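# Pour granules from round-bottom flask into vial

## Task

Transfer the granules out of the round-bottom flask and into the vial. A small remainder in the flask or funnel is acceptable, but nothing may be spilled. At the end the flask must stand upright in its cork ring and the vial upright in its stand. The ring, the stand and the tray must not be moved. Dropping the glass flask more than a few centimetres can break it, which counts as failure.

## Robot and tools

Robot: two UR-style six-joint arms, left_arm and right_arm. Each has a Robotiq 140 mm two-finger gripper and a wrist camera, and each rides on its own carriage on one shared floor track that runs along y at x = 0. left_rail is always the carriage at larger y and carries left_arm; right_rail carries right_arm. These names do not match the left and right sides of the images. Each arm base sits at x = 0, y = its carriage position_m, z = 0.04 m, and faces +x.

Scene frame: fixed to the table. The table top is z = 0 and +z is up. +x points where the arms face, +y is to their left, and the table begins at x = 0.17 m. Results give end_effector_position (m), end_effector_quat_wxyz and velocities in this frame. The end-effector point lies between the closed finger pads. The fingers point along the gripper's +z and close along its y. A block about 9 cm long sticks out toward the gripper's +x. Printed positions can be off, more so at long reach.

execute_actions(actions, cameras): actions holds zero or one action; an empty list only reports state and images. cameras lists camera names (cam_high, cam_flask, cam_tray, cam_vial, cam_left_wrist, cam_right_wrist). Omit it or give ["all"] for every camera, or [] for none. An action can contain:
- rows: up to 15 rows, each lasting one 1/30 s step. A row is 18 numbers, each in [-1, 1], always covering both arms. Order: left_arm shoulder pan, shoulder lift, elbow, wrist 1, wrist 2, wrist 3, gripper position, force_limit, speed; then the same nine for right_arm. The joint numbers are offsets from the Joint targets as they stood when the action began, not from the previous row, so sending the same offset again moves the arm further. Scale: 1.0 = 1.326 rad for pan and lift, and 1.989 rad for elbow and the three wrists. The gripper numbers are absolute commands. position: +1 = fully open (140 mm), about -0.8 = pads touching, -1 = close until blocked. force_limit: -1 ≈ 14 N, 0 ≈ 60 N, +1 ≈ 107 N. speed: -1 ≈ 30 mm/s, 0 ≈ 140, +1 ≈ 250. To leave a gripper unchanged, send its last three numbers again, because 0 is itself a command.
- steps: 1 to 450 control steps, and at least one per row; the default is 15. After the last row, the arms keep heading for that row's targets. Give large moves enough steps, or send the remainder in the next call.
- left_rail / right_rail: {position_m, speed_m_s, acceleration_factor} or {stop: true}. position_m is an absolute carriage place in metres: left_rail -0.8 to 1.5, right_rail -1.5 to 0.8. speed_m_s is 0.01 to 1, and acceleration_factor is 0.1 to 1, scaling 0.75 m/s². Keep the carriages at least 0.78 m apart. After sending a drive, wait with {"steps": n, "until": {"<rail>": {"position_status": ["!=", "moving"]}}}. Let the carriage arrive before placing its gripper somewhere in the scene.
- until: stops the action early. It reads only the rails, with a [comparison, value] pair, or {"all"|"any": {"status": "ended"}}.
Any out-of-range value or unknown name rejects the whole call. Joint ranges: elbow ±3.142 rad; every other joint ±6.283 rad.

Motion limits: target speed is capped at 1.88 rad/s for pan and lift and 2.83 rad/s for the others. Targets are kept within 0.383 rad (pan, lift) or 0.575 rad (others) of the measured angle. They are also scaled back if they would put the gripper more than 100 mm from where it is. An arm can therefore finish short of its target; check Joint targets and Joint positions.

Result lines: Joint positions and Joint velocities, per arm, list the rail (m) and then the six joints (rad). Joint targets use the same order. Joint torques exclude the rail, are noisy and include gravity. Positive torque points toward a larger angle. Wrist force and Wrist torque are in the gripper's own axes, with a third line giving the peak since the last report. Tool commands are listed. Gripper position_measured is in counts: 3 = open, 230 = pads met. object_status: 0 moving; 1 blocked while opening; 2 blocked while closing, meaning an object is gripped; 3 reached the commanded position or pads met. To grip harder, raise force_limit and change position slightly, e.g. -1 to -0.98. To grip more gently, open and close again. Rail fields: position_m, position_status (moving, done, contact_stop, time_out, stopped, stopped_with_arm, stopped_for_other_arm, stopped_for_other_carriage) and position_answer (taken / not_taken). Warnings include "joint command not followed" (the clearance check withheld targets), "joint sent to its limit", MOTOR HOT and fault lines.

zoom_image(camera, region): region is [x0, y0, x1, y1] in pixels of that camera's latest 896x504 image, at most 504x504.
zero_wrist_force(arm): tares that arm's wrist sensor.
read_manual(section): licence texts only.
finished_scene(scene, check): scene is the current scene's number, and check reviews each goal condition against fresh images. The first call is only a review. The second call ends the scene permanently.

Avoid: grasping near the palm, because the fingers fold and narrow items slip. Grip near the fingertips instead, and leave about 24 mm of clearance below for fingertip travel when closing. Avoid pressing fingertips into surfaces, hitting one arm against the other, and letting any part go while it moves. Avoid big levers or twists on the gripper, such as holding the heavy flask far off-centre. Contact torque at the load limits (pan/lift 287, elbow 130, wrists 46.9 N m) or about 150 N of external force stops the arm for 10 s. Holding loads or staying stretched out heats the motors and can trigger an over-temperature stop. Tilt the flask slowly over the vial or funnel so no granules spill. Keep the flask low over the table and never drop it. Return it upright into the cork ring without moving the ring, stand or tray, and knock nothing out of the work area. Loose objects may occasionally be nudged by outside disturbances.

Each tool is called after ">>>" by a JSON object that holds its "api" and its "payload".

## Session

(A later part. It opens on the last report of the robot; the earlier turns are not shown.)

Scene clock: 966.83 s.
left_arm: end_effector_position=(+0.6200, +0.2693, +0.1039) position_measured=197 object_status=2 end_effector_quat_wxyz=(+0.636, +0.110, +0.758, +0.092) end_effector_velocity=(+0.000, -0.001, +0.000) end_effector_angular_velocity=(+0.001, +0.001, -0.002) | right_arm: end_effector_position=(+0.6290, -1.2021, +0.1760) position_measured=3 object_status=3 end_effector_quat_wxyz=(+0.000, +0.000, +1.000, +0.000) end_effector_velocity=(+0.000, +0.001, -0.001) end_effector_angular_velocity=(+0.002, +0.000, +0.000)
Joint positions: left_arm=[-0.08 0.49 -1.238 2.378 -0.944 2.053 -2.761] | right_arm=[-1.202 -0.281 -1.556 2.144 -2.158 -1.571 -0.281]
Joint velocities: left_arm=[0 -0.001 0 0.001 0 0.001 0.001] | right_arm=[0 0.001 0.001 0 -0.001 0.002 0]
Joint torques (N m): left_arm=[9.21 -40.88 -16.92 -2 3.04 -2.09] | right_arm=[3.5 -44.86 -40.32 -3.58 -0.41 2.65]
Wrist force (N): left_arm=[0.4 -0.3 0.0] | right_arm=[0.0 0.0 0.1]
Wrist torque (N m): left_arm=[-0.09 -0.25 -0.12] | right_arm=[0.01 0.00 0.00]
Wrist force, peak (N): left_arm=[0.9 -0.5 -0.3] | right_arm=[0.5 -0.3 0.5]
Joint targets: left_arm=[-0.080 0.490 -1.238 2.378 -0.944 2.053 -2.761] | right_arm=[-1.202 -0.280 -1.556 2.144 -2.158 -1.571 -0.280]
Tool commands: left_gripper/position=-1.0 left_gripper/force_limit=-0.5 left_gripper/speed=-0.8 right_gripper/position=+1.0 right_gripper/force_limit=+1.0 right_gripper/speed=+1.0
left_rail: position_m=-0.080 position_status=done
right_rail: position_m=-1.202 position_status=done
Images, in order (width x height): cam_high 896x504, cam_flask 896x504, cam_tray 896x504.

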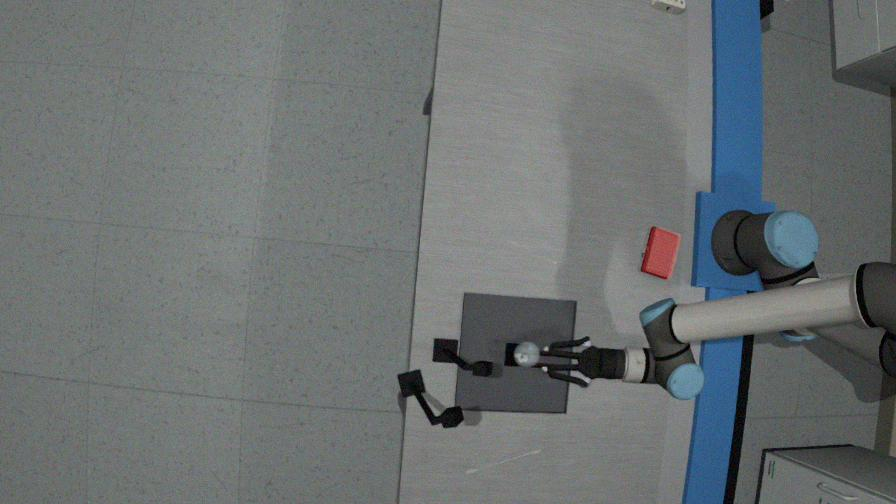

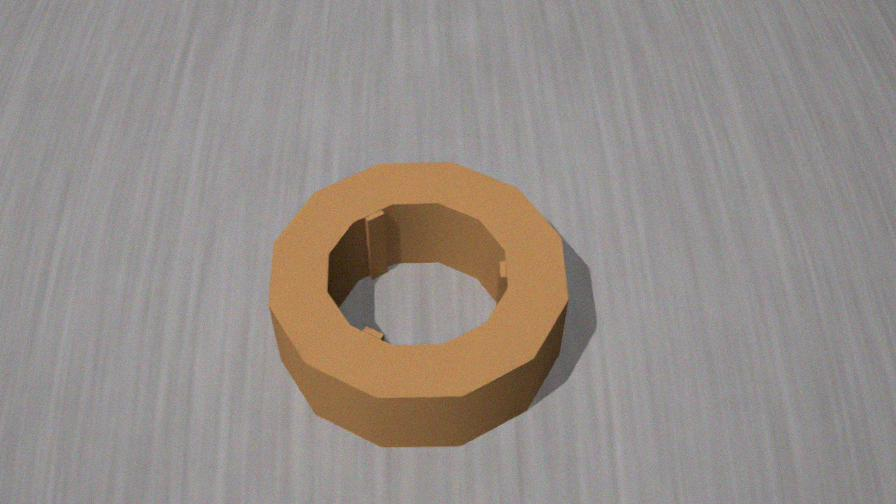

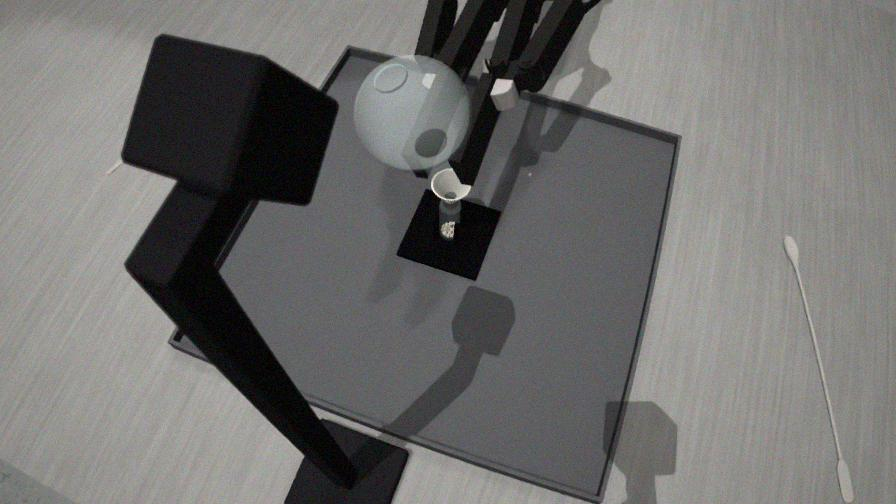

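>>> {"api": "execute_actions", "payload": {"actions": [{"rows":[[-0.00007,-0.000287,-0.000002,0.000189,-0.000046,0.001257,-1,-0.5,-0.8,0,0,0,0,0,0,1,1,1],[-0.000498,-0.002039,-0.000014,0.001341,-0.000326,0.008941,-1,-0.5,-0.8,0,0,0,0,0,0,1,1,1],[-0.001503,-0.006149,-0.000041,0.004043,-0.000983,0.026964,-1,-0.5,-0.8,0,0,0,0,0,0,1,1,1],[-0.003165,-0.012946,-0.000087,0.008511,-0.002069,0.056768,-1,-0.5,-0.8,0,0,0,0,0,0,1,1,1],[-0.005449,-0.022291,-0.00015,0.014656,-0.003563,0.097749,-1,-0.5,-0.8,0,0,0,0,0,0,1,1,1],[-0.00824,-0.033708,-0.000226,0.022162,-0.005388,0.147811,-1,-0.5,-0.8,0,0,0,0,0,0,1,1,1],[-0.011363,-0.046483,-0.000312,0.030562,-0.007431,0.203834,-1,-0.5,-0.8,0,0,0,0,0,0,1,1,1],[-0.014597,-0.059716,-0.000401,0.039261,-0.009546,0.26186,-1,-0.5,-0.8,0,0,0,0,0,0,1,1,1],[-0.01772,-0.072491,-0.000487,0.047661,-0.011588,0.317883,-1,-0.5,-0.8,0,0,0,0,0,0,1,1,1],[-0.020511,-0.083908,-0.000563,0.055167,-0.013413,0.367945,-1,-0.5,-0.8,0,0,0,0,0,0,1,1,1],[-0.022795,-0.093253,-0.000626,0.061312,-0.014908,0.408926,-1,-0.5,-0.8,0,0,0,0,0,0,1,1,1],[-0.024457,-0.10005,-0.000672,0.06578,-0.015994,0.43873,-1,-0.5,-0.8,0,0,0,0,0,0,1,1,1],[-0.025462,-0.10416,-0.000699,0.068482,-0.016651,0.456753,-1,-0.5,-0.8,0,0,0,0,0,0,1,1,1],[-0.02589,-0.105912,-0.000711,0.069634,-0.016931,0.464437,-1,-0.5,-0.8,0,0,0,0,0,0,1,1,1],[-0.02596,-0.106199,-0.000713,0.069823,-0.016977,0.465694,-1,-0.5,-0.8,0,0,0,0,0,0,1,1,1]],"steps":24}], "cameras": ["cam_vial", "cam_tray"]}}

Scene clock: 1248.20 s.
left_arm: end_effector_position=(+0.6214, +0.2541, +0.1652) position_measured=197 object_status=2 end_effector_quat_wxyz=(+0.527, +0.439, +0.627, +0.369) end_effector_velocity=(+0.000, +0.000, +0.000) end_effector_angular_velocity=(+0.003, +0.001, -0.001) | right_arm: end_effector_position=(+0.6290, -1.2021, +0.1760) position_measured=3 object_status=3 end_effector_quat_wxyz=(+0.000, +0.000, +1.000, +0.000) end_effector_velocity=(+0.000, +0.000, +0.000) end_effector_angular_velocity=(+0.000, +0.000, +0.000)
Joint positions: left_arm=[-0.08 0.456 -1.379 2.376 -0.805 2.019 -1.835] | right_arm=[-1.202 -0.281 -1.556 2.144 -2.158 -1.571 -0.281]
Joint velocities: left_arm=[0 0 0 0 0.001 0 0.004] | right_arm=[0 0 0.001 0 0 0 0]
Joint torques (N m): left_arm=[-11.38 -58.6 -34.62 0.02 -2.61 4] | right_arm=[2.9 -45.85 -39.33 -3.04 -0.37 2.82]
Wrist force (N): left_arm=[0.0 -0.4 -0.1] | right_arm=[0.2 0.5 0.3]
Wrist torque (N m): left_arm=[0.12 -0.04 -0.04] | right_arm=[0.10 -0.04 0.01]
Wrist force, peak (N): left_arm=[1.8 -0.8 0.1] | right_arm=[0.6 0.0 0.4]
Joint targets: left_arm=[-0.080 0.456 -1.379 2.376 -0.805 2.019 -1.835] | right_arm=[-1.202 -0.280 -1.556 2.144 -2.158 -1.571 -0.280]
left_rail: position_m=-0.080 position_status=done
right_rail: position_m=-1.202 position_status=done
Images, in order (width x height): cam_tray 896x504, cam_vial 896x504.

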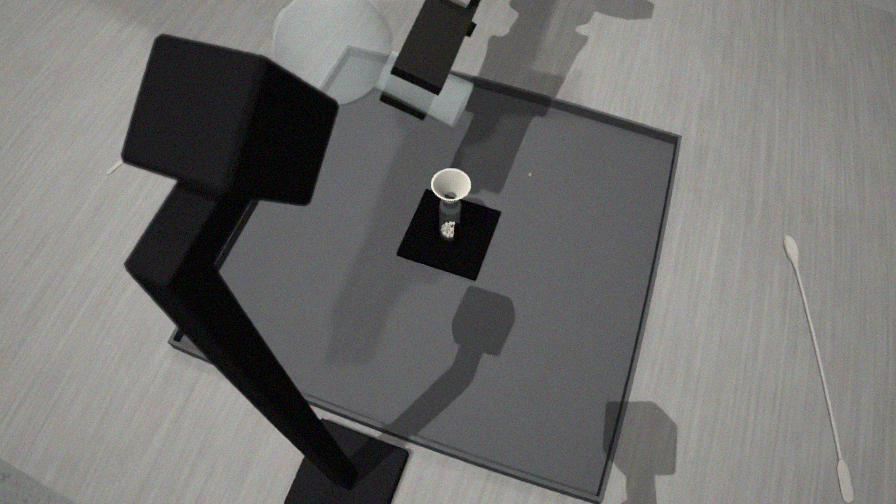

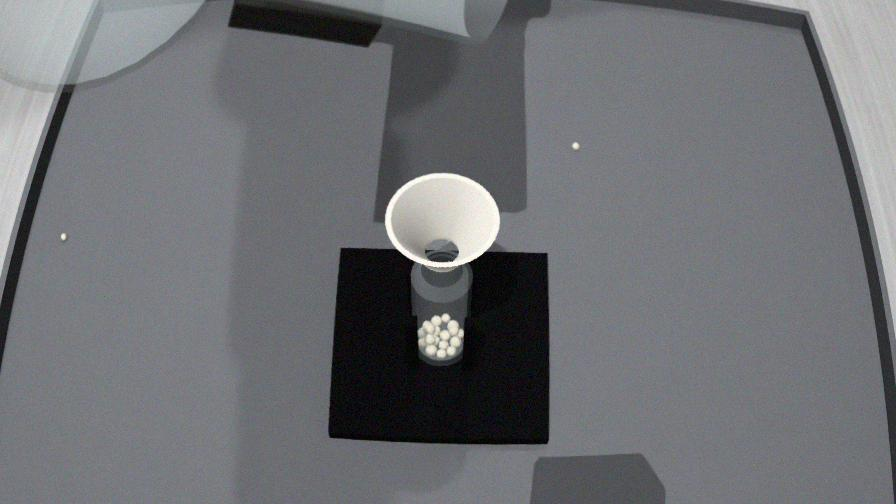

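>>> {"api": "zoom_image", "payload": {"camera": "cam_vial", "region": [20, 200, 120, 280]}}

>>> {"api": "execute_actions", "payload": {"actions": [], "cameras": ["cam_vial", "cam_left_wrist"]}}

>>> {"api": "zoom_image", "payload": {"camera": "cam_vial", "region": [0, 120, 300, 360]}}

Scaled by 5.040 from the camera's 896x504 image, which has a finer 1280x720 frame.

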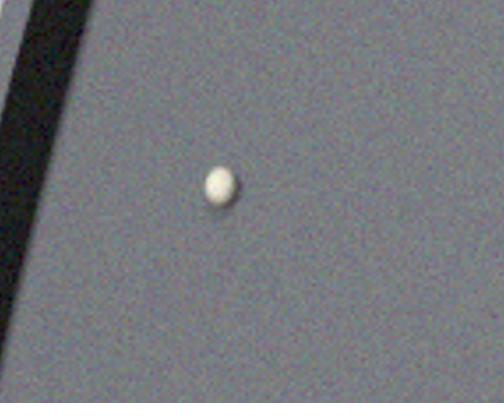

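Scene clock: 1257.00 s.
left_arm: end_effector_position=(+0.6214, +0.2541, +0.1653) position_measured=197 object_status=2 end_effector_quat_wxyz=(+0.527, +0.439, +0.627, +0.369) end_effector_velocity=(+0.000, +0.000, +0.000) end_effector_angular_velocity=(+0.001, +0.001, -0.001) | right_arm: end_effector_position=(+0.6290, -1.2021, +0.1760) position_measured=3 object_status=3 end_effector_quat_wxyz=(+0.000, +0.000, +1.000, +0.000) end_effector_velocity=(+0.000, +0.001, -0.001) end_effector_angular_velocity=(+0.000, +0.002, +0.001)
Joint positions: left_arm=[-0.08 0.456 -1.379 2.376 -0.805 2.019 -1.835] | right_arm=[-1.202 -0.281 -1.556 2.144 -2.158 -1.571 -0.28]
Joint velocities: left_arm=[0 0 0 0.001 0 0 0.002] | right_arm=[0 0.001 0.001 0 0 -0.001 0]
Joint torques (N m): left_arm=[-10.36 -57.27 -26.36 -1.36 -2.27 2.95] | right_arm=[0.92 -46.88 -39.55 -3.54 -0.31 2.83]
Wrist force (N): left_arm=[-0.4 -0.2 0.1] | right_arm=[0.2 0.2 0.1]
Wrist torque (N m): left_arm=[0.15 0.04 -0.04] | right_arm=[0.05 -0.04 0.01]
Wrist force, peak (N): left_arm=[-0.1 -1.0 -0.1] | right_arm=[0.8 0.1 0.1]
Joint targets: left_arm=[-0.080 0.456 -1.379 2.376 -0.805 2.019 -1.835] | right_arm=[-1.202 -0.280 -1.556 2.144 -2.158 -1.571 -0.280]
Tool commands: left_gripper/position=-1.0 left_gripper/force_limit=-0.5 left_gripper/speed=-0.8 right_gripper/position=+1.0 right_gripper/force_limit=+1.0 right_gripper/speed=+1.0
left_rail: position_m=-0.080 position_status=done
right_rail: position_m=-1.202 position_status=done
Images, in order (width x height): cam_vial 896x504, cam_left_wrist 896x504.

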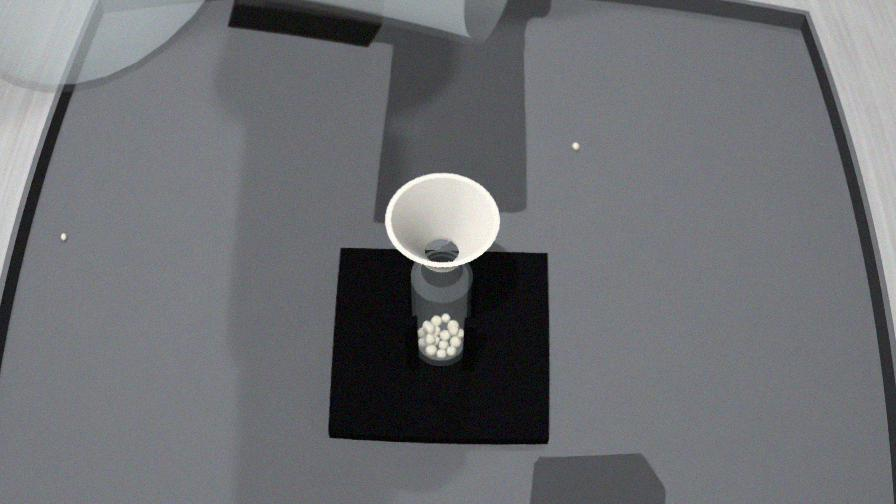

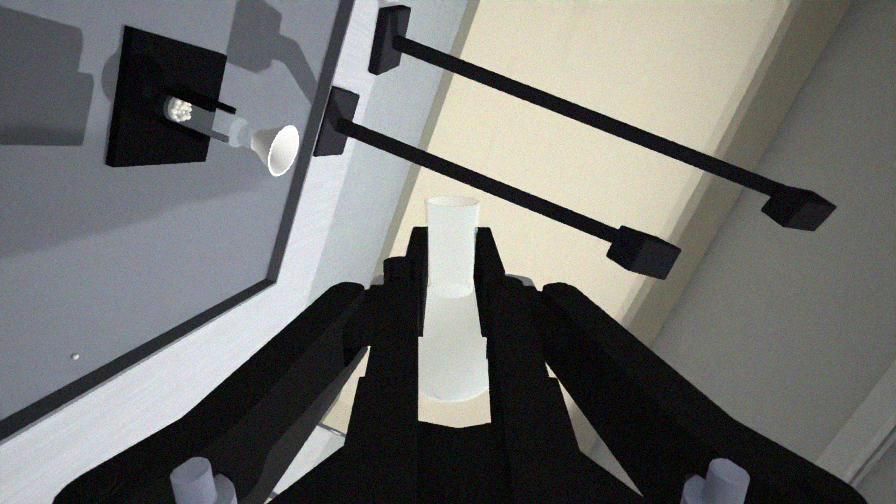

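Scaled by 1.680 from the camera's 896x504 image, which has a finer 1280x720 frame.

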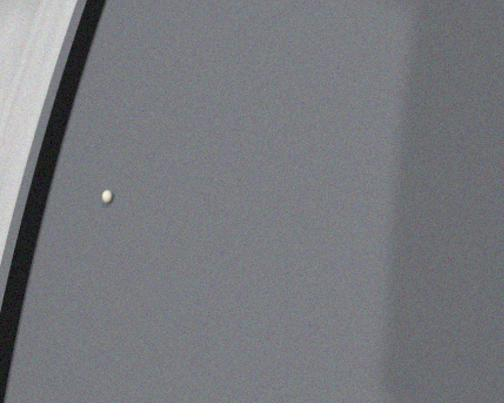

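>>> {"api": "zoom_image", "payload": {"camera": "cam_vial", "region": [410, 305, 475, 370]}}

>>> {"api": "zoom_image", "payload": {"camera": "cam_left_wrist", "region": [130, 60, 330, 200]}}

>>> {"api": "execute_actions", "payload": {"actions": [], "cameras": ["cam_tray", "cam_high", "cam_right_wrist"]}}

>>> {"api": "zoom_image", "payload": {"camera": "cam_tray", "region": [400, 160, 520, 260]}}

>>> {"api": "zoom_image", "payload": {"camera": "cam_tray", "region": [220, 40, 700, 300]}}

Scaled by 7.754 from the camera's 896x504 image, which has a finer 1280x720 frame.

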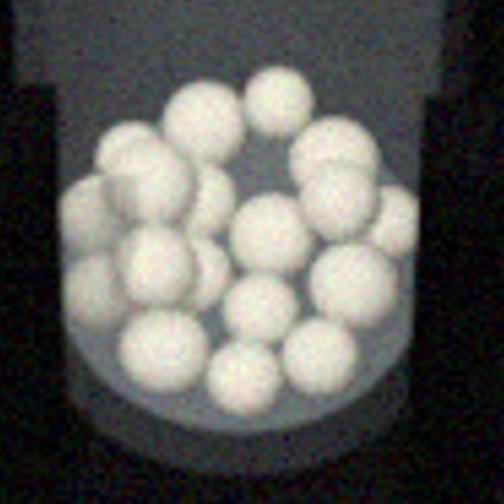

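Scaled by 2.520 from the camera's 896x504 image, which has a finer 1280x720 frame.

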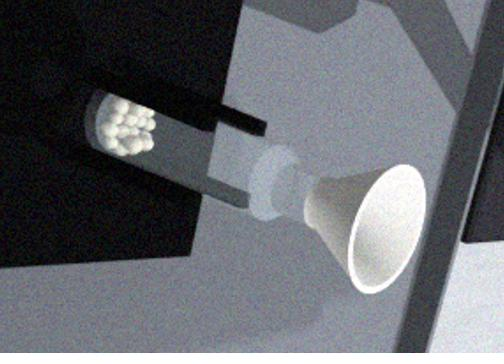

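Scene clock: 1331.20 s.
left_arm: end_effector_position=(+0.6214, +0.2541, +0.1653) position_measured=197 object_status=2 end_effector_quat_wxyz=(+0.527, +0.439, +0.627, +0.369) end_effector_velocity=(+0.000, +0.000, +0.000) end_effector_angular_velocity=(+0.001, +0.000, +0.001) | right_arm: end_effector_position=(+0.6290, -1.2021, +0.1760) position_measured=3 object_status=3 end_effector_quat_wxyz=(+0.000, +0.000, +1.000, +0.000) end_effector_velocity=(+0.000, +0.001, +0.001) end_effector_angular_velocity=(-0.001, -0.001, +0.001)
Joint positions: left_arm=[-0.08 0.456 -1.379 2.376 -0.805 2.019 -1.835] | right_arm=[-1.202 -0.281 -1.556 2.144 -2.158 -1.571 -0.28]
Joint velocities: left_arm=[0 0 0 0 0 -0.001 0.001] | right_arm=[0 0.001 -0.001 -0.001 0 0 0.001]
Joint torques (N m): left_arm=[-10.16 -57.33 -19.77 -2.48 -1.96 2.98] | right_arm=[3.13 -45.19 -39.77 -3.39 -0.45 2.78]
Wrist force (N): left_arm=[-0.1 -0.6 0.0] | right_arm=[0.4 0.0 0.2]
Wrist torque (N m): left_arm=[0.08 -0.02 -0.04] | right_arm=[0.00 -0.09 0.01]
Wrist force, peak (N): left_arm=[-0.3 -0.9 0.2] | right_arm=[0.6 0.3 0.2]
Joint targets: left_arm=[-0.080 0.456 -1.379 2.376 -0.805 2.019 -1.835] | right_arm=[-1.202 -0.280 -1.556 2.144 -2.158 -1.571 -0.280]
Tool commands: left_gripper/position=-1.0 left_gripper/force_limit=-0.5 left_gripper/speed=-0.8 right_gripper/position=+1.0 right_gripper/force_limit=+1.0 right_gripper/speed=+1.0
left_rail: position_m=-0.080 position_status=done
right_rail: position_m=-1.202 position_status=done
Images, in order (width x height): cam_high 896x504, cam_tray 896x504, cam_right_wrist 896x504.

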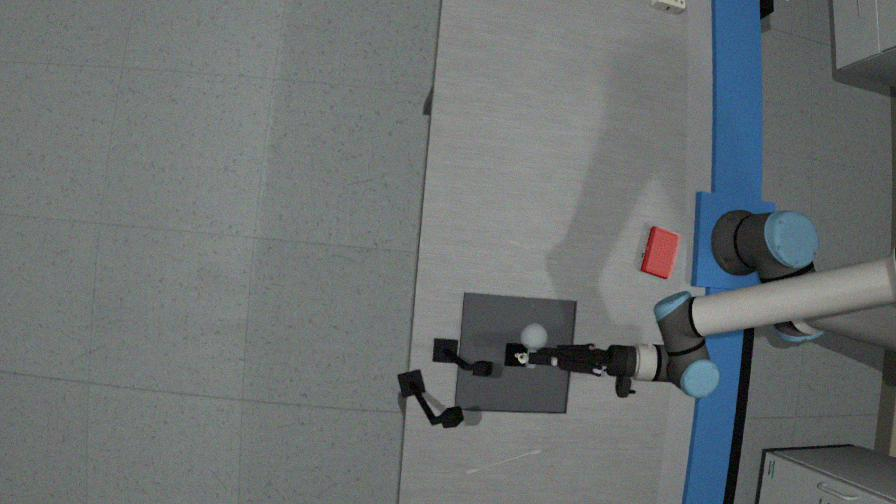

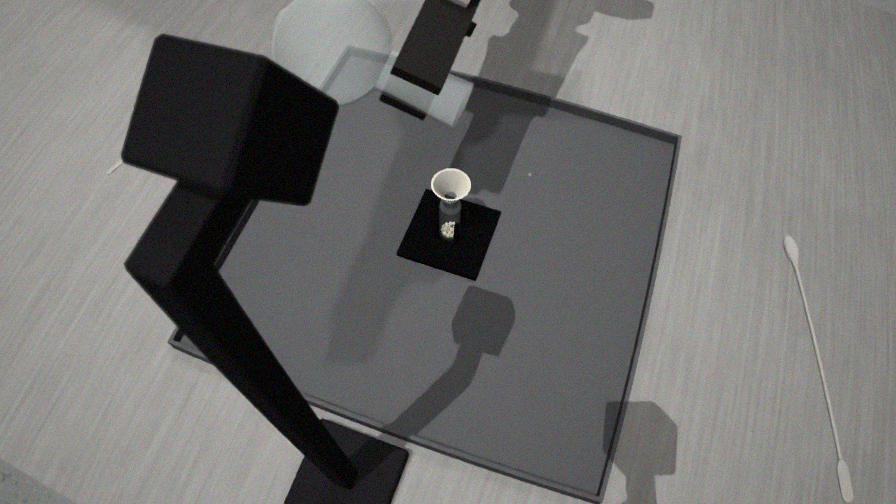

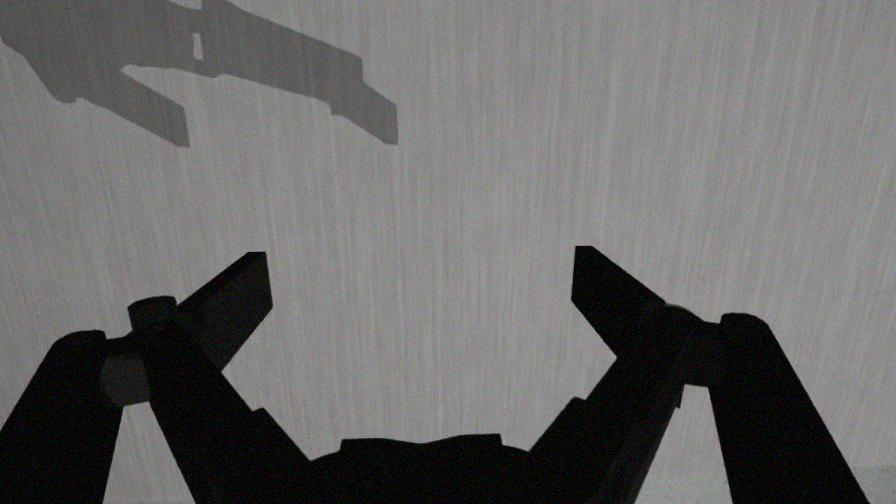

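Scaled by 4.200 from the camera's 896x504 image, which has a finer 1280x720 frame.

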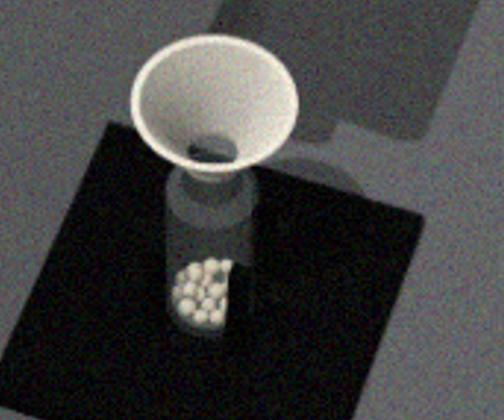

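Scaled by 1.050 from the camera's 896x504 image, which has a finer 1280x720 frame.

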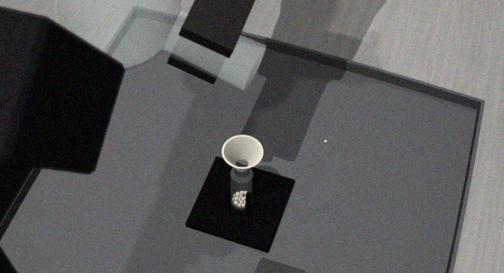

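>>> {"api": "execute_actions", "payload": {"actions": [{"left_rail":{"position_m":0.543},"rows":[[0.000035,0.000201,0.000022,-0.00042,0.000032,0.008,-1,-0.5,-0.8,0,0,0,0,0,0,1,1,1],[0.000248,0.001431,0.000159,-0.002985,0.00023,0.03,-1,-0.5,-0.8,0,0,0,0,0,0,1,1,1],[0.000747,0.004314,0.000479,-0.009,0.000694,0.065,-1,-0.5,-0.8,0,0,0,0,0,0,1,1,1],[0.001573,0.009082,0.001009,-0.018949,0.001462,0.108,-1,-0.5,-0.8,0,0,0,0,0,0,1,1,1],[0.002708,0.015639,0.001738,-0.032628,0.002517,0.154,-1,-0.5,-0.8,0,0,0,0,0,0,1,1,1],[0.004095,0.023649,0.002628,-0.049338,0.003806,0.201,-1,-0.5,-0.8,0,0,0,0,0,0,1,1,1],[0.005648,0.032612,0.003624,-0.068038,0.005248,0.248,-1,-0.5,-0.8,0,0,0,0,0,0,1,1,1],[0.007255,0.041895,0.004656,-0.087407,0.006742,0.295,-1,-0.5,-0.8,0,0,0,0,0,0,1,1,1],[0.008808,0.050858,0.005652,-0.106107,0.008184,0.342,-1,-0.5,-0.8,0,0,0,0,0,0,1,1,1],[0.010195,0.058868,0.006542,-0.122817,0.009473,0.389,-1,-0.5,-0.8,0,0,0,0,0,0,1,1,1],[0.01133,0.065425,0.007271,-0.136496,0.010528,0.436,-1,-0.5,-0.8,0,0,0,0,0,0,1,1,1],[0.012156,0.070193,0.007801,-0.146445,0.011296,0.483,-1,-0.5,-0.8,0,0,0,0,0,0,1,1,1],[0.012655,0.073076,0.008121,-0.15246,0.01176,0.53,-1,-0.5,-0.8,0,0,0,0,0,0,1,1,1],[0.012868,0.074306,0.008258,-0.155025,0.011958,0.577,-1,-0.5,-0.8,0,0,0,0,0,0,1,1,1],[0.012903,0.074507,0.00828,-0.155445,0.01199,0.922534,-1,-0.5,-0.8,0,0,0,0,0,0,1,1,1]],"steps":150,"until":{"any":{"status":"ended"}}}], "cameras": ["cam_flask", "cam_vial"]}}

Scene clock: 1476.40 s.
left_arm: end_effector_position=(+0.6427, +0.8932, +0.1753) position_measured=197 object_status=2 end_effector_quat_wxyz=(+0.000, +0.707, +0.000, +0.707) end_effector_velocity=(+0.000, +0.001, +0.000) end_effector_angular_velocity=(-0.002, +0.000, -0.001) | right_arm: end_effector_position=(+0.6290, -1.2021, +0.1760) position_measured=3 object_status=3 end_effector_quat_wxyz=(+0.000, +0.000, +1.000, +0.000) end_effector_velocity=(+0.000, +0.000, +0.000) end_effector_angular_velocity=(+0.001, -0.001, -0.001)
Joint positions: left_arm=[0.543 0.473 -1.28 2.393 -1.114 2.043 0] | right_arm=[-1.202 -0.281 -1.556 2.144 -2.158 -1.571 -0.281]
Joint velocities: left_arm=[0.002 0.001 0 0 0 0.001 -0.002] | right_arm=[0 0 0 0.001 -0.001 0.001 0]
Joint torques (N m): left_arm=[7.19 -38.4 -13.11 -4.12 2.73 3.04] | right_arm=[0.03 -47.21 -39.37 -3.01 -0.75 2.68]
Wrist force (N): left_arm=[-2.4 -1.0 1.0] | right_arm=[0.1 0.0 0.2]
Wrist torque (N m): left_arm=[-0.01 0.26 -0.02] | right_arm=[-0.01 -0.02 0.01]
Wrist force, peak (N): left_arm=[-2.5 -2.7 0.7] | right_arm=[0.3 0.3 0.5]
Joint targets: left_arm=[0.543 0.473 -1.280 2.393 -1.114 2.043 0.000] | right_arm=[-1.202 -0.280 -1.556 2.144 -2.158 -1.571 -0.280]
left_rail: position_m=0.543 position_status=done
right_rail: position_m=-1.202 position_status=done
Images, in order (width x height): cam_flask 896x504, cam_vial 896x504.

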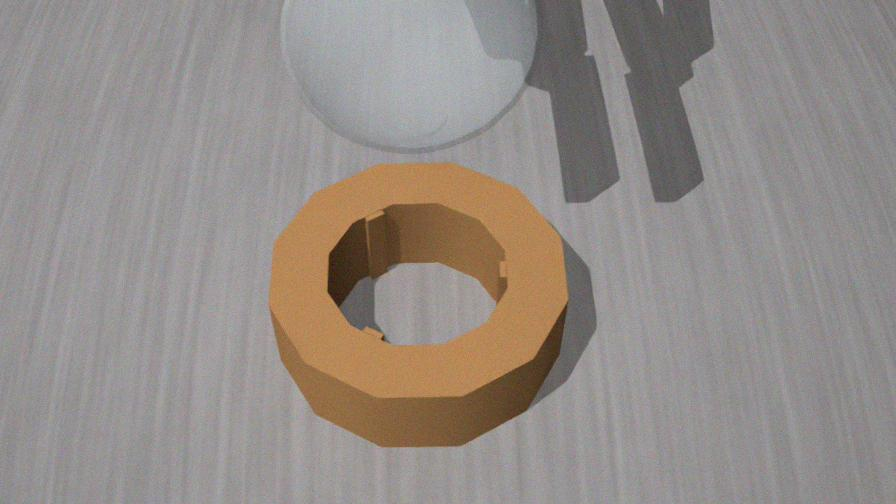

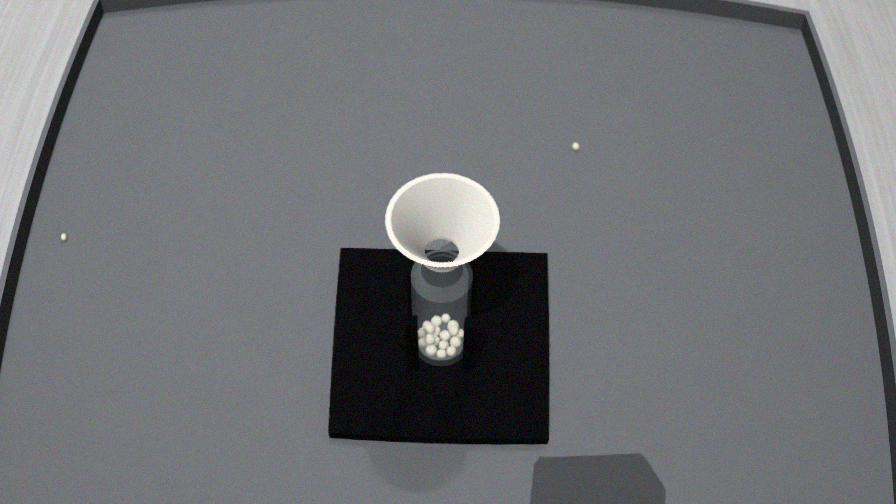

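>>> {"api": "zero_wrist_force", "payload": {"arm": "left_arm"}}

>>> {"api": "execute_actions", "payload": {"actions": [{"right_rail":{"position_m":-0.25},"rows":[[0,0.000333,0.0000315,-0.0002537,0,0,-1,-0.5,-0.8,0.006668,0.002474,-0.001751,0.000101,0,0.004446,-1,-1,0],[0,0.002372,0.0002218,-0.0018033,0.000001,0,-1,-0.5,-0.8,0.023339,0.00866,-0.006129,0.000352,0,0.015559,-1,-1,0],[0,0.00716,0.0006561,-0.0054297,0.000003,0,-1,-0.5,-0.8,0.050012,0.018558,-0.013133,0.000755,0,0.033341,-1,-1,0],[0,0.015101,0.0013357,-0.0114027,0.000006,0,-1,-0.5,-0.8,0.086687,0.032167,-0.022764,0.001308,0,0.057792,-1,-1,0],[0,0.026062,0.0021924,-0.019567,0.000011,0,-1,-0.5,-0.8,0.130697,0.048498,-0.034322,0.001972,0,0.087132,-1,-1,0],[0,0.039521,0.0031164,-0.0294634,0.000016,0,-1,-0.5,-0.8,0.174707,0.064829,-0.045879,0.002636,0,0.116472,-1,-1,0],[0,0.054671,0.0039907,-0.040438,0.000022,0,-1,-0.5,-0.8,0.218717,0.08116,-0.057436,0.0033,0,0.145812,-1,-1,0],[0,0.070462,0.0047185,-0.0516932,0.000029,0,-1,-0.5,-0.8,0.262727,0.097491,-0.068993,0.003964,0,0.175153,-1,-1,0],[0,0.085804,0.0052496,-0.0624522,0.000035,0,-1,-0.5,-0.8,0.306737,0.113822,-0.080551,0.004628,0,0.204493,-1,-1,0],[0,0.099593,0.0055814,-0.071977,0.00004,0,-1,-0.5,-0.8,0.350747,0.130153,-0.092108,0.005292,0,0.233833,-1,-1,0],[0,0.110938,0.0057527,-0.0797111,0.000045,0,-1,-0.5,-0.8,0.394757,0.146484,-0.103665,0.005956,0,0.263174,-1,-1,0],[0,0.119219,0.0058207,-0.0853003,0.000048,0,-1,-0.5,-0.8,0.438768,0.162816,-0.115222,0.006619,0,0.292514,-1,-1,0],[0,0.124241,0.0058386,-0.0886655,0.00005,0,-1,-0.5,-0.8,0.482778,0.179147,-0.12678,0.007283,0,0.321854,-1,-1,0],[0,0.126384,0.0058409,-0.0900969,0.000051,0,-1,-0.5,-0.8,0.526788,0.195478,-0.138337,0.007947,0,0.351195,-1,-1,0],[0,0.126735,0.005841,-0.090331,0.000051,0,-1,-0.5,-0.8,0.66682,0.24744,-0.17511,0.01006,0,0.44455,-1,-1,0]],"steps":150,"until":{"any":{"status":"ended"}}}], "cameras": ["cam_flask", "cam_vial", "cam_right_wrist"]}}

Wrist force sensor zeroed.

Scene clock: 1651.87 s.
left_arm: end_effector_position=(+0.6427, +0.8933, +0.1007) position_measured=197 object_status=2 end_effector_quat_wxyz=(+0.000, +0.707, +0.000, +0.707) end_effector_velocity=(+0.000, +0.000, +0.000) end_effector_angular_velocity=(-0.001, +0.000, +0.000) | right_arm: end_effector_position=(+0.5662, +0.3517, +0.1502) position_measured=231 object_status=3 end_effector_quat_wxyz=(+0.000, +0.000, +1.000, +0.000) end_effector_velocity=(+0.000, +0.001, +0.000) end_effector_angular_velocity=(+0.000, +0.001, -0.001)
Joint positions: left_arm=[0.543 0.473 -1.112 2.405 -1.293 2.043 0] | right_arm=[-0.25 0.604 -1.228 1.796 -2.138 -1.571 0.604]
Joint velocities: left_arm=[0 0 0 0 0 0 -0.002] | right_arm=[0.001 -0.001 0 0 0 0.001 0.001]
Joint torques (N m): left_arm=[-6.6 -44.17 -8.33 -4.23 2.69 2.68] | right_arm=[13.26 -64.81 -46.8 -2.5 -1.55 4.43]
Wrist force (N, zeroed by zero_wrist_force on left_arm): left_arm=[0.4 -0.1 -0.3] | right_arm=[0.0 0.7 0.8]
Wrist torque (N m, zeroed by zero_wrist_force on left_arm): left_arm=[-0.02 -0.06 0.00] | right_arm=[0.13 -0.03 -0.03]
Wrist force, peak (N, zeroed by zero_wrist_force on left_arm): left_arm=[2.1 -0.3 -0.3] | right_arm=[2.1 -7.7 0.4]
Joint targets: left_arm=[0.543 0.473 -1.112 2.405 -1.293 2.043 0.000] | right_arm=[-0.250 0.604 -1.228 1.796 -2.138 -1.571 0.604]
left_rail: position_m=0.543 position_status=done
right_rail: position_m=-0.250 position_status=done
Images, in order (width x height): cam_flask 896x504, cam_vial 896x504, cam_right_wrist 896x504.

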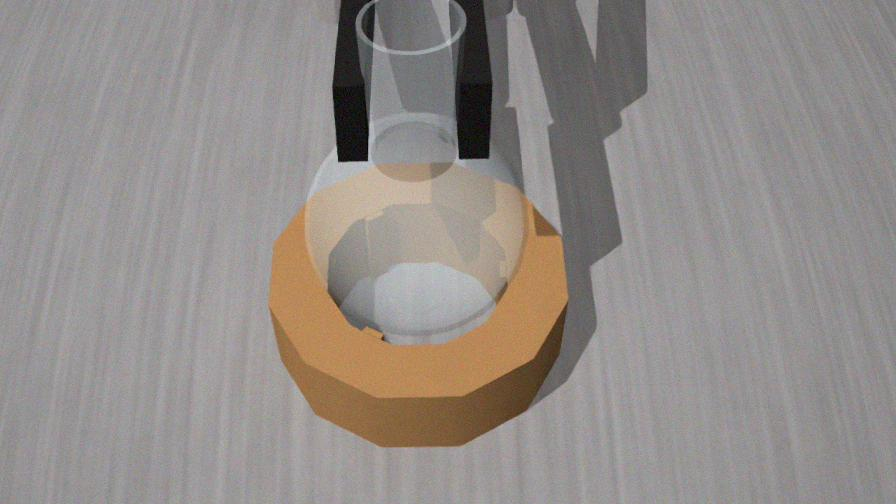

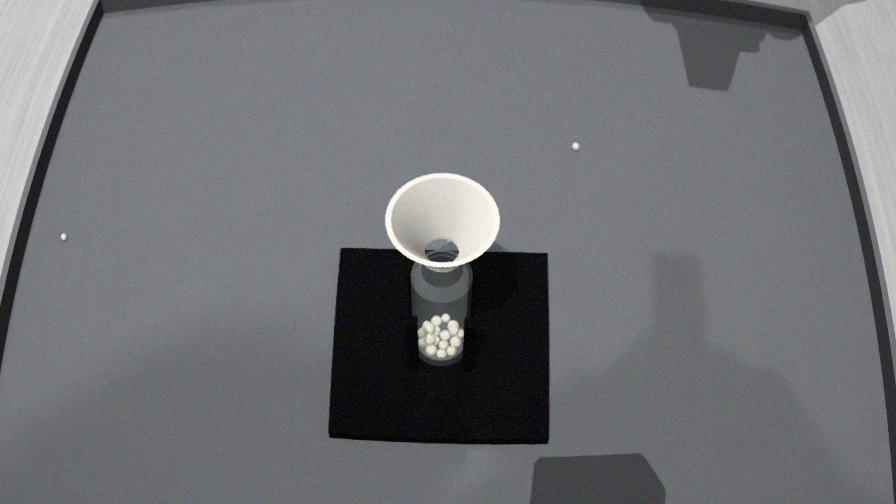

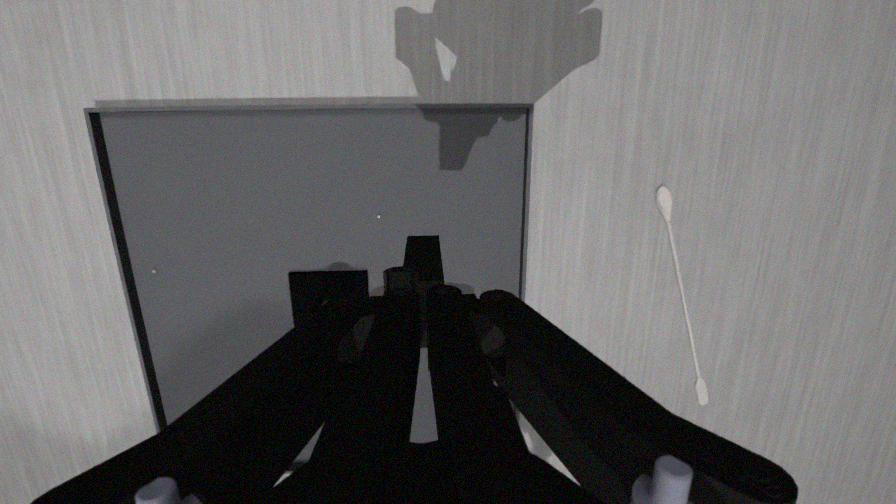

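I'll re-read the current state and views before continuing.

>>> {"api": "execute_actions", "payload": {"actions": [], "cameras": ["cam_vial", "cam_tray", "cam_right_wrist"]}}

Scene clock: 1675.23 s.
left_arm: end_effector_position=(+0.6427, +0.8933, +0.1007) position_measured=197 object_status=2 end_effector_quat_wxyz=(+0.000, +0.707, +0.000, +0.707) end_effector_velocity=(+0.000, +0.000, +0.000) end_effector_angular_velocity=(+0.002, +0.000, +0.000) | right_arm: end_effector_position=(+0.5662, +0.3518, +0.1502) position_measured=231 object_status=3 end_effector_quat_wxyz=(+0.000, +0.000, +1.000, +0.000) end_effector_velocity=(+0.001, +0.000, +0.001) end_effector_angular_velocity=(+0.002, -0.001, -0.001)
Joint positions: left_arm=[0.543 0.473 -1.112 2.405 -1.293 2.043 0] | right_arm=[-0.25 0.604 -1.228 1.796 -2.138 -1.571 0.604]
Joint velocities: left_arm=[0 0.001 0 -0.001 0 0.001 0.001] | right_arm=[0 -0.001 -0.001 -0.001 0 0.001 0]
Joint torques (N m): left_arm=[-7.11 -44.97 -16.49 -3.36 2.32 2.74] | right_arm=[14.34 -63.54 -46.73 -4.02 -1.13 3.94]
Wrist force (N, zeroed by zero_wrist_force on left_arm): left_arm=[0.3 -0.5 -0.1] | right_arm=[0.2 0.5 0.7]
Wrist torque (N m, zeroed by zero_wrist_force on left_arm): left_arm=[-0.12 -0.04 0.00] | right_arm=[0.08 -0.07 -0.03]
Wrist force, peak (N, zeroed by zero_wrist_force on left_arm): left_arm=[1.0 -0.1 -0.3] | right_arm=[0.2 0.8 1.0]
Joint targets: left_arm=[0.543 0.473 -1.112 2.405 -1.293 2.043 0.000] | right_arm=[-0.250 0.604 -1.228 1.796 -2.138 -1.571 0.604]
Tool commands: left_gripper/position=-1.0 left_gripper/force_limit=-0.5 left_gripper/speed=-0.8 right_gripper/position=-1.0 right_gripper/force_limit=-1.0 right_gripper/speed=+0.0
left_rail: position_m=0.543 position_status=done
right_rail: position_m=-0.250 position_status=done
Images, in order (width x height): cam_tray 896x504, cam_vial 896x504, cam_right_wrist 896x504.

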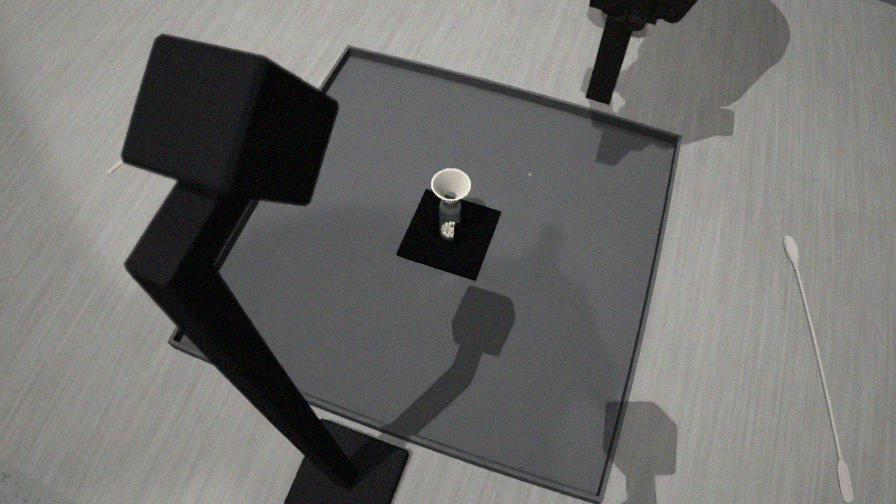

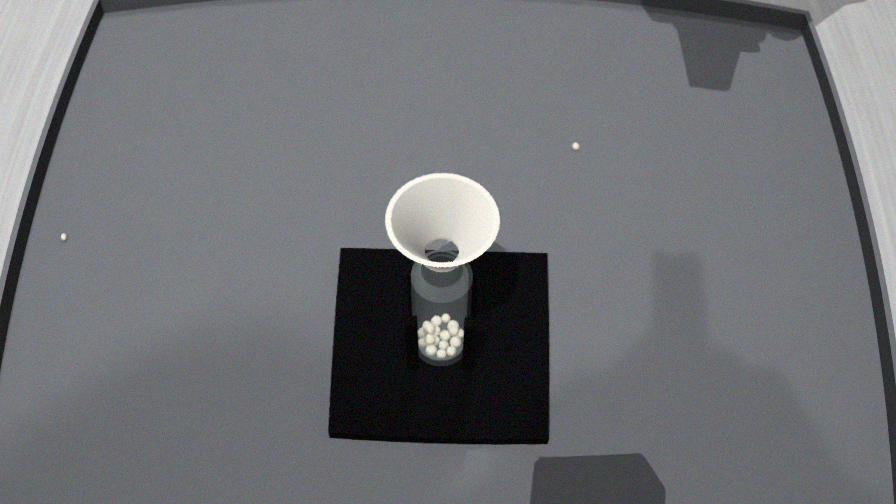

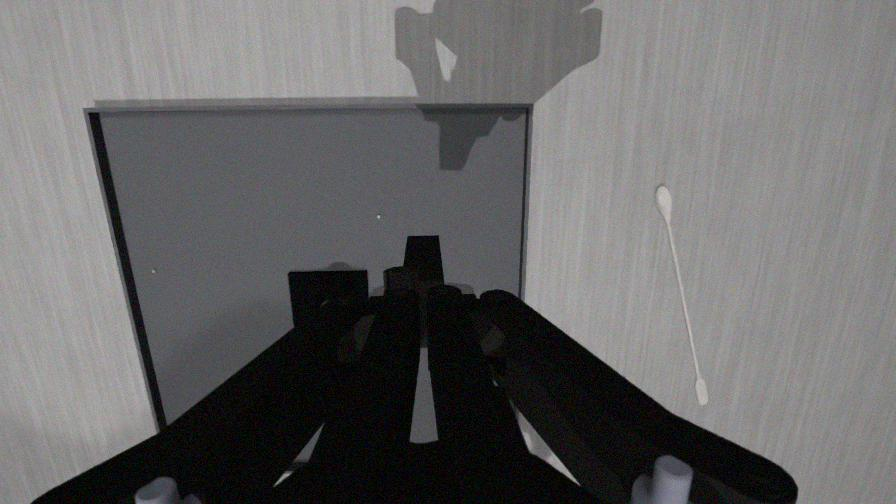

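>>> {"api": "zero_wrist_force", "payload": {"arm": "right_arm"}}

>>> {"api": "execute_actions", "payload": {"actions": [{"rows":[[0,0.0000119,0,-0.0000079,0,0,-1,-0.5,-0.8,0,0.00022,0.0000915,-0.000238,0,0,-1,-1,0],[0,0.0000847,0,-0.0000563,0,0,-1,-0.5,-0.8,0,0.001565,0.000651,-0.001694,0,0,-1,-1,0],[0,0.000255,0,-0.00017,0,0,-1,-0.5,-0.8,0,0.004719,0.001963,-0.005108,0,0,-1,-1,0],[0,0.000538,0,-0.000357,0,0,-1,-0.5,-0.8,0,0.009934,0.004132,-0.010755,0,0,-1,-1,0],[0,0.000926,0,-0.000615,0,0,-1,-0.5,-0.8,0,0.017106,0.007115,-0.018519,0,0,-1,-1,0],[0,0.0014,0,-0.00093,0,0,-1,-0.5,-0.8,0,0.025866,0.01076,-0.028003,0,0,-1,-1,0],[0,0.001931,0,-0.001283,0,0,-1,-0.5,-0.8,0,0.03567,0.014838,-0.038617,0,0,-1,-1,0],[0,0.002481,0,-0.001648,0,0,-1,-0.5,-0.8,0,0.045824,0.019061,-0.049609,0,0,-1,-1,0],[0,0.003012,0,-0.002001,0,0,-1,-0.5,-0.8,0,0.055628,0.023139,-0.060223,0,0,-1,-1,0],[0,0.003486,0,-0.002316,0,0,-1,-0.5,-0.8,0,0.064388,0.026784,-0.069707,0,0,-1,-1,0],[0,0.003874,0,-0.002574,0,0,-1,-0.5,-0.8,0,0.07156,0.029767,-0.077471,0,0,-1,-1,0],[0,0.004157,0,-0.002761,0,0,-1,-0.5,-0.8,0,0.076775,0.031936,-0.083118,0,0,-1,-1,0],[0,0.004327,0,-0.002875,0,0,-1,-0.5,-0.8,0,0.079929,0.033248,-0.086532,0,0,-1,-1,0],[0,0.0044,0,-0.002923,0,0,-1,-0.5,-0.8,0,0.081274,0.033807,-0.087988,0,0,-1,-1,0],[0,0.004412,0,-0.002931,0,0,-1,-0.5,-0.8,0,0.081494,0.033899,-0.088226,0,0,-1,-1,0]],"steps":24}], "cameras": ["cam_flask", "cam_vial", "cam_tray"]}}

Wrist force sensor zeroed.

Scene clock: 1741.57 s.
left_arm: end_effector_position=(+0.6427, +0.8933, +0.0982) position_measured=197 object_status=2 end_effector_quat_wxyz=(+0.000, +0.707, +0.000, +0.707) end_effector_velocity=(+0.000, +0.000, +0.000) end_effector_angular_velocity=(-0.001, +0.000, +0.000) | right_arm: end_effector_position=(+0.5662, +0.3519, +0.0455) position_measured=231 object_status=3 end_effector_quat_wxyz=(+0.000, +0.000, +1.000, +0.000) end_effector_velocity=(+0.000, +0.000, -0.002) end_effector_angular_velocity=(-0.001, +0.000, +0.001)
Joint positions: left_arm=[0.543 0.473 -1.106 2.405 -1.299 2.043 0] | right_arm=[-0.25 0.604 -1.121 1.863 -2.313 -1.571 0.604]
Joint velocities: left_arm=[0 0 0 -0.001 0 -0.001 -0.001] | right_arm=[0 0 0.002 0.001 -0.003 -0.001 -0.001]
Joint torques (N m): left_arm=[-7.91 -44.16 -22.34 -4.7 1.5 2.75] | right_arm=[12.16 -65.97 -31.94 -6.5 -0.52 3.75]
Wrist force (N, zeroed by zero_wrist_force): left_arm=[1.0 0.0 -0.1] | right_arm=[0.2 0.2 0.2]
Wrist torque (N m, zeroed by zero_wrist_force): left_arm=[0.00 -0.08 -0.01] | right_arm=[0.11 -0.01 -0.07]
Wrist force, peak (N, zeroed by zero_wrist_force): left_arm=[0.9 -0.1 -0.9] | right_arm=[0.2 0.1 -3.0]
Joint targets: left_arm=[0.543 0.473 -1.106 2.405 -1.299 2.043 0.000] | right_arm=[-0.250 0.604 -1.120 1.863 -2.314 -1.571 0.604]
left_rail: position_m=0.543 position_status=done
right_rail: position_m=-0.250 position_status=done
Images, in order (width x height): cam_flask 896x504, cam_tray 896x504, cam_vial 896x504.

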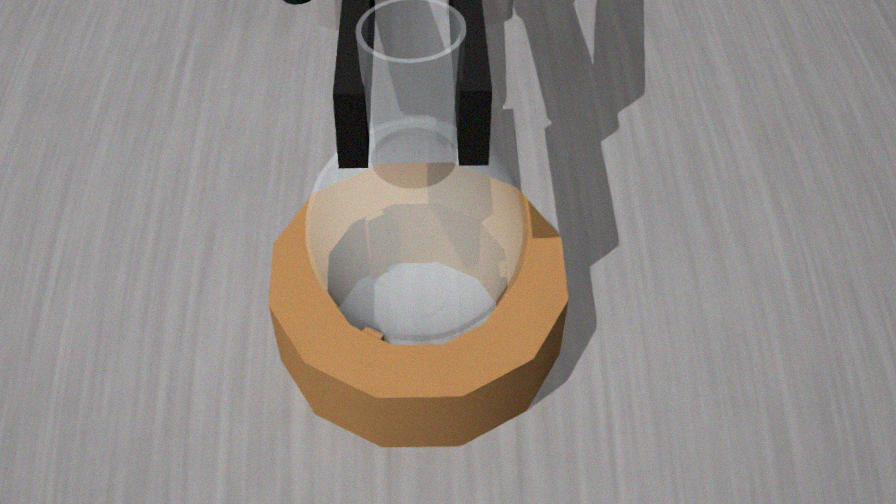

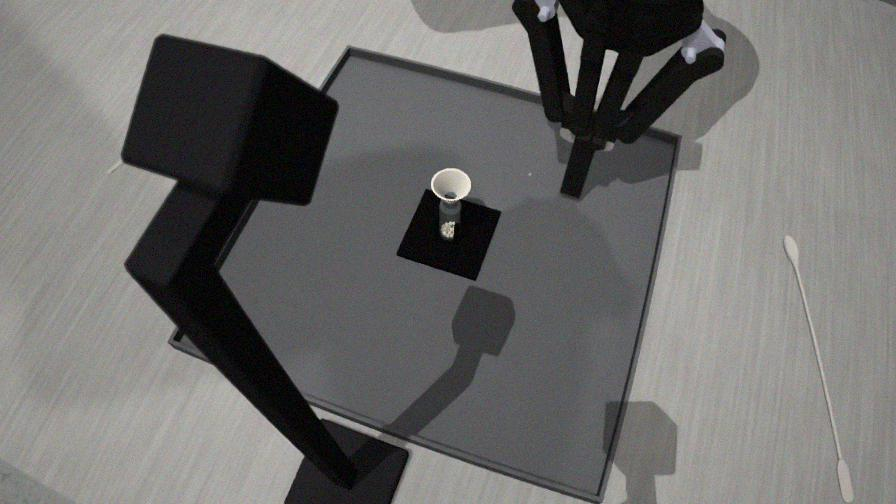

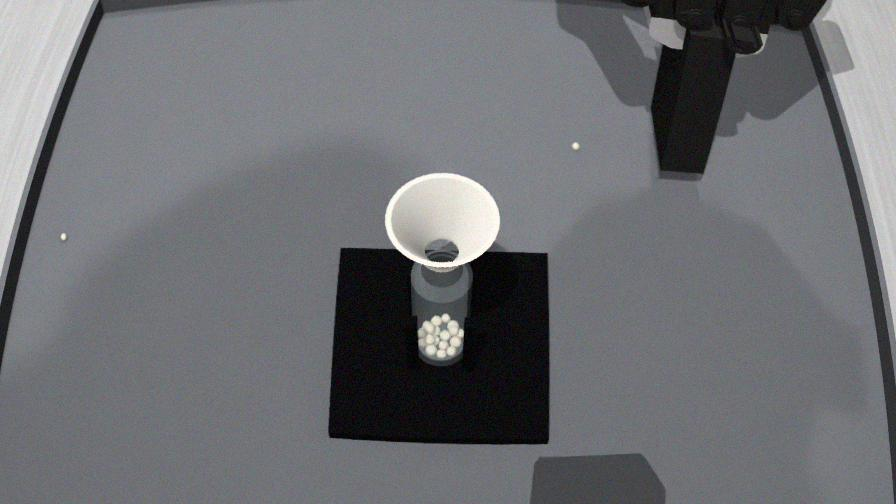

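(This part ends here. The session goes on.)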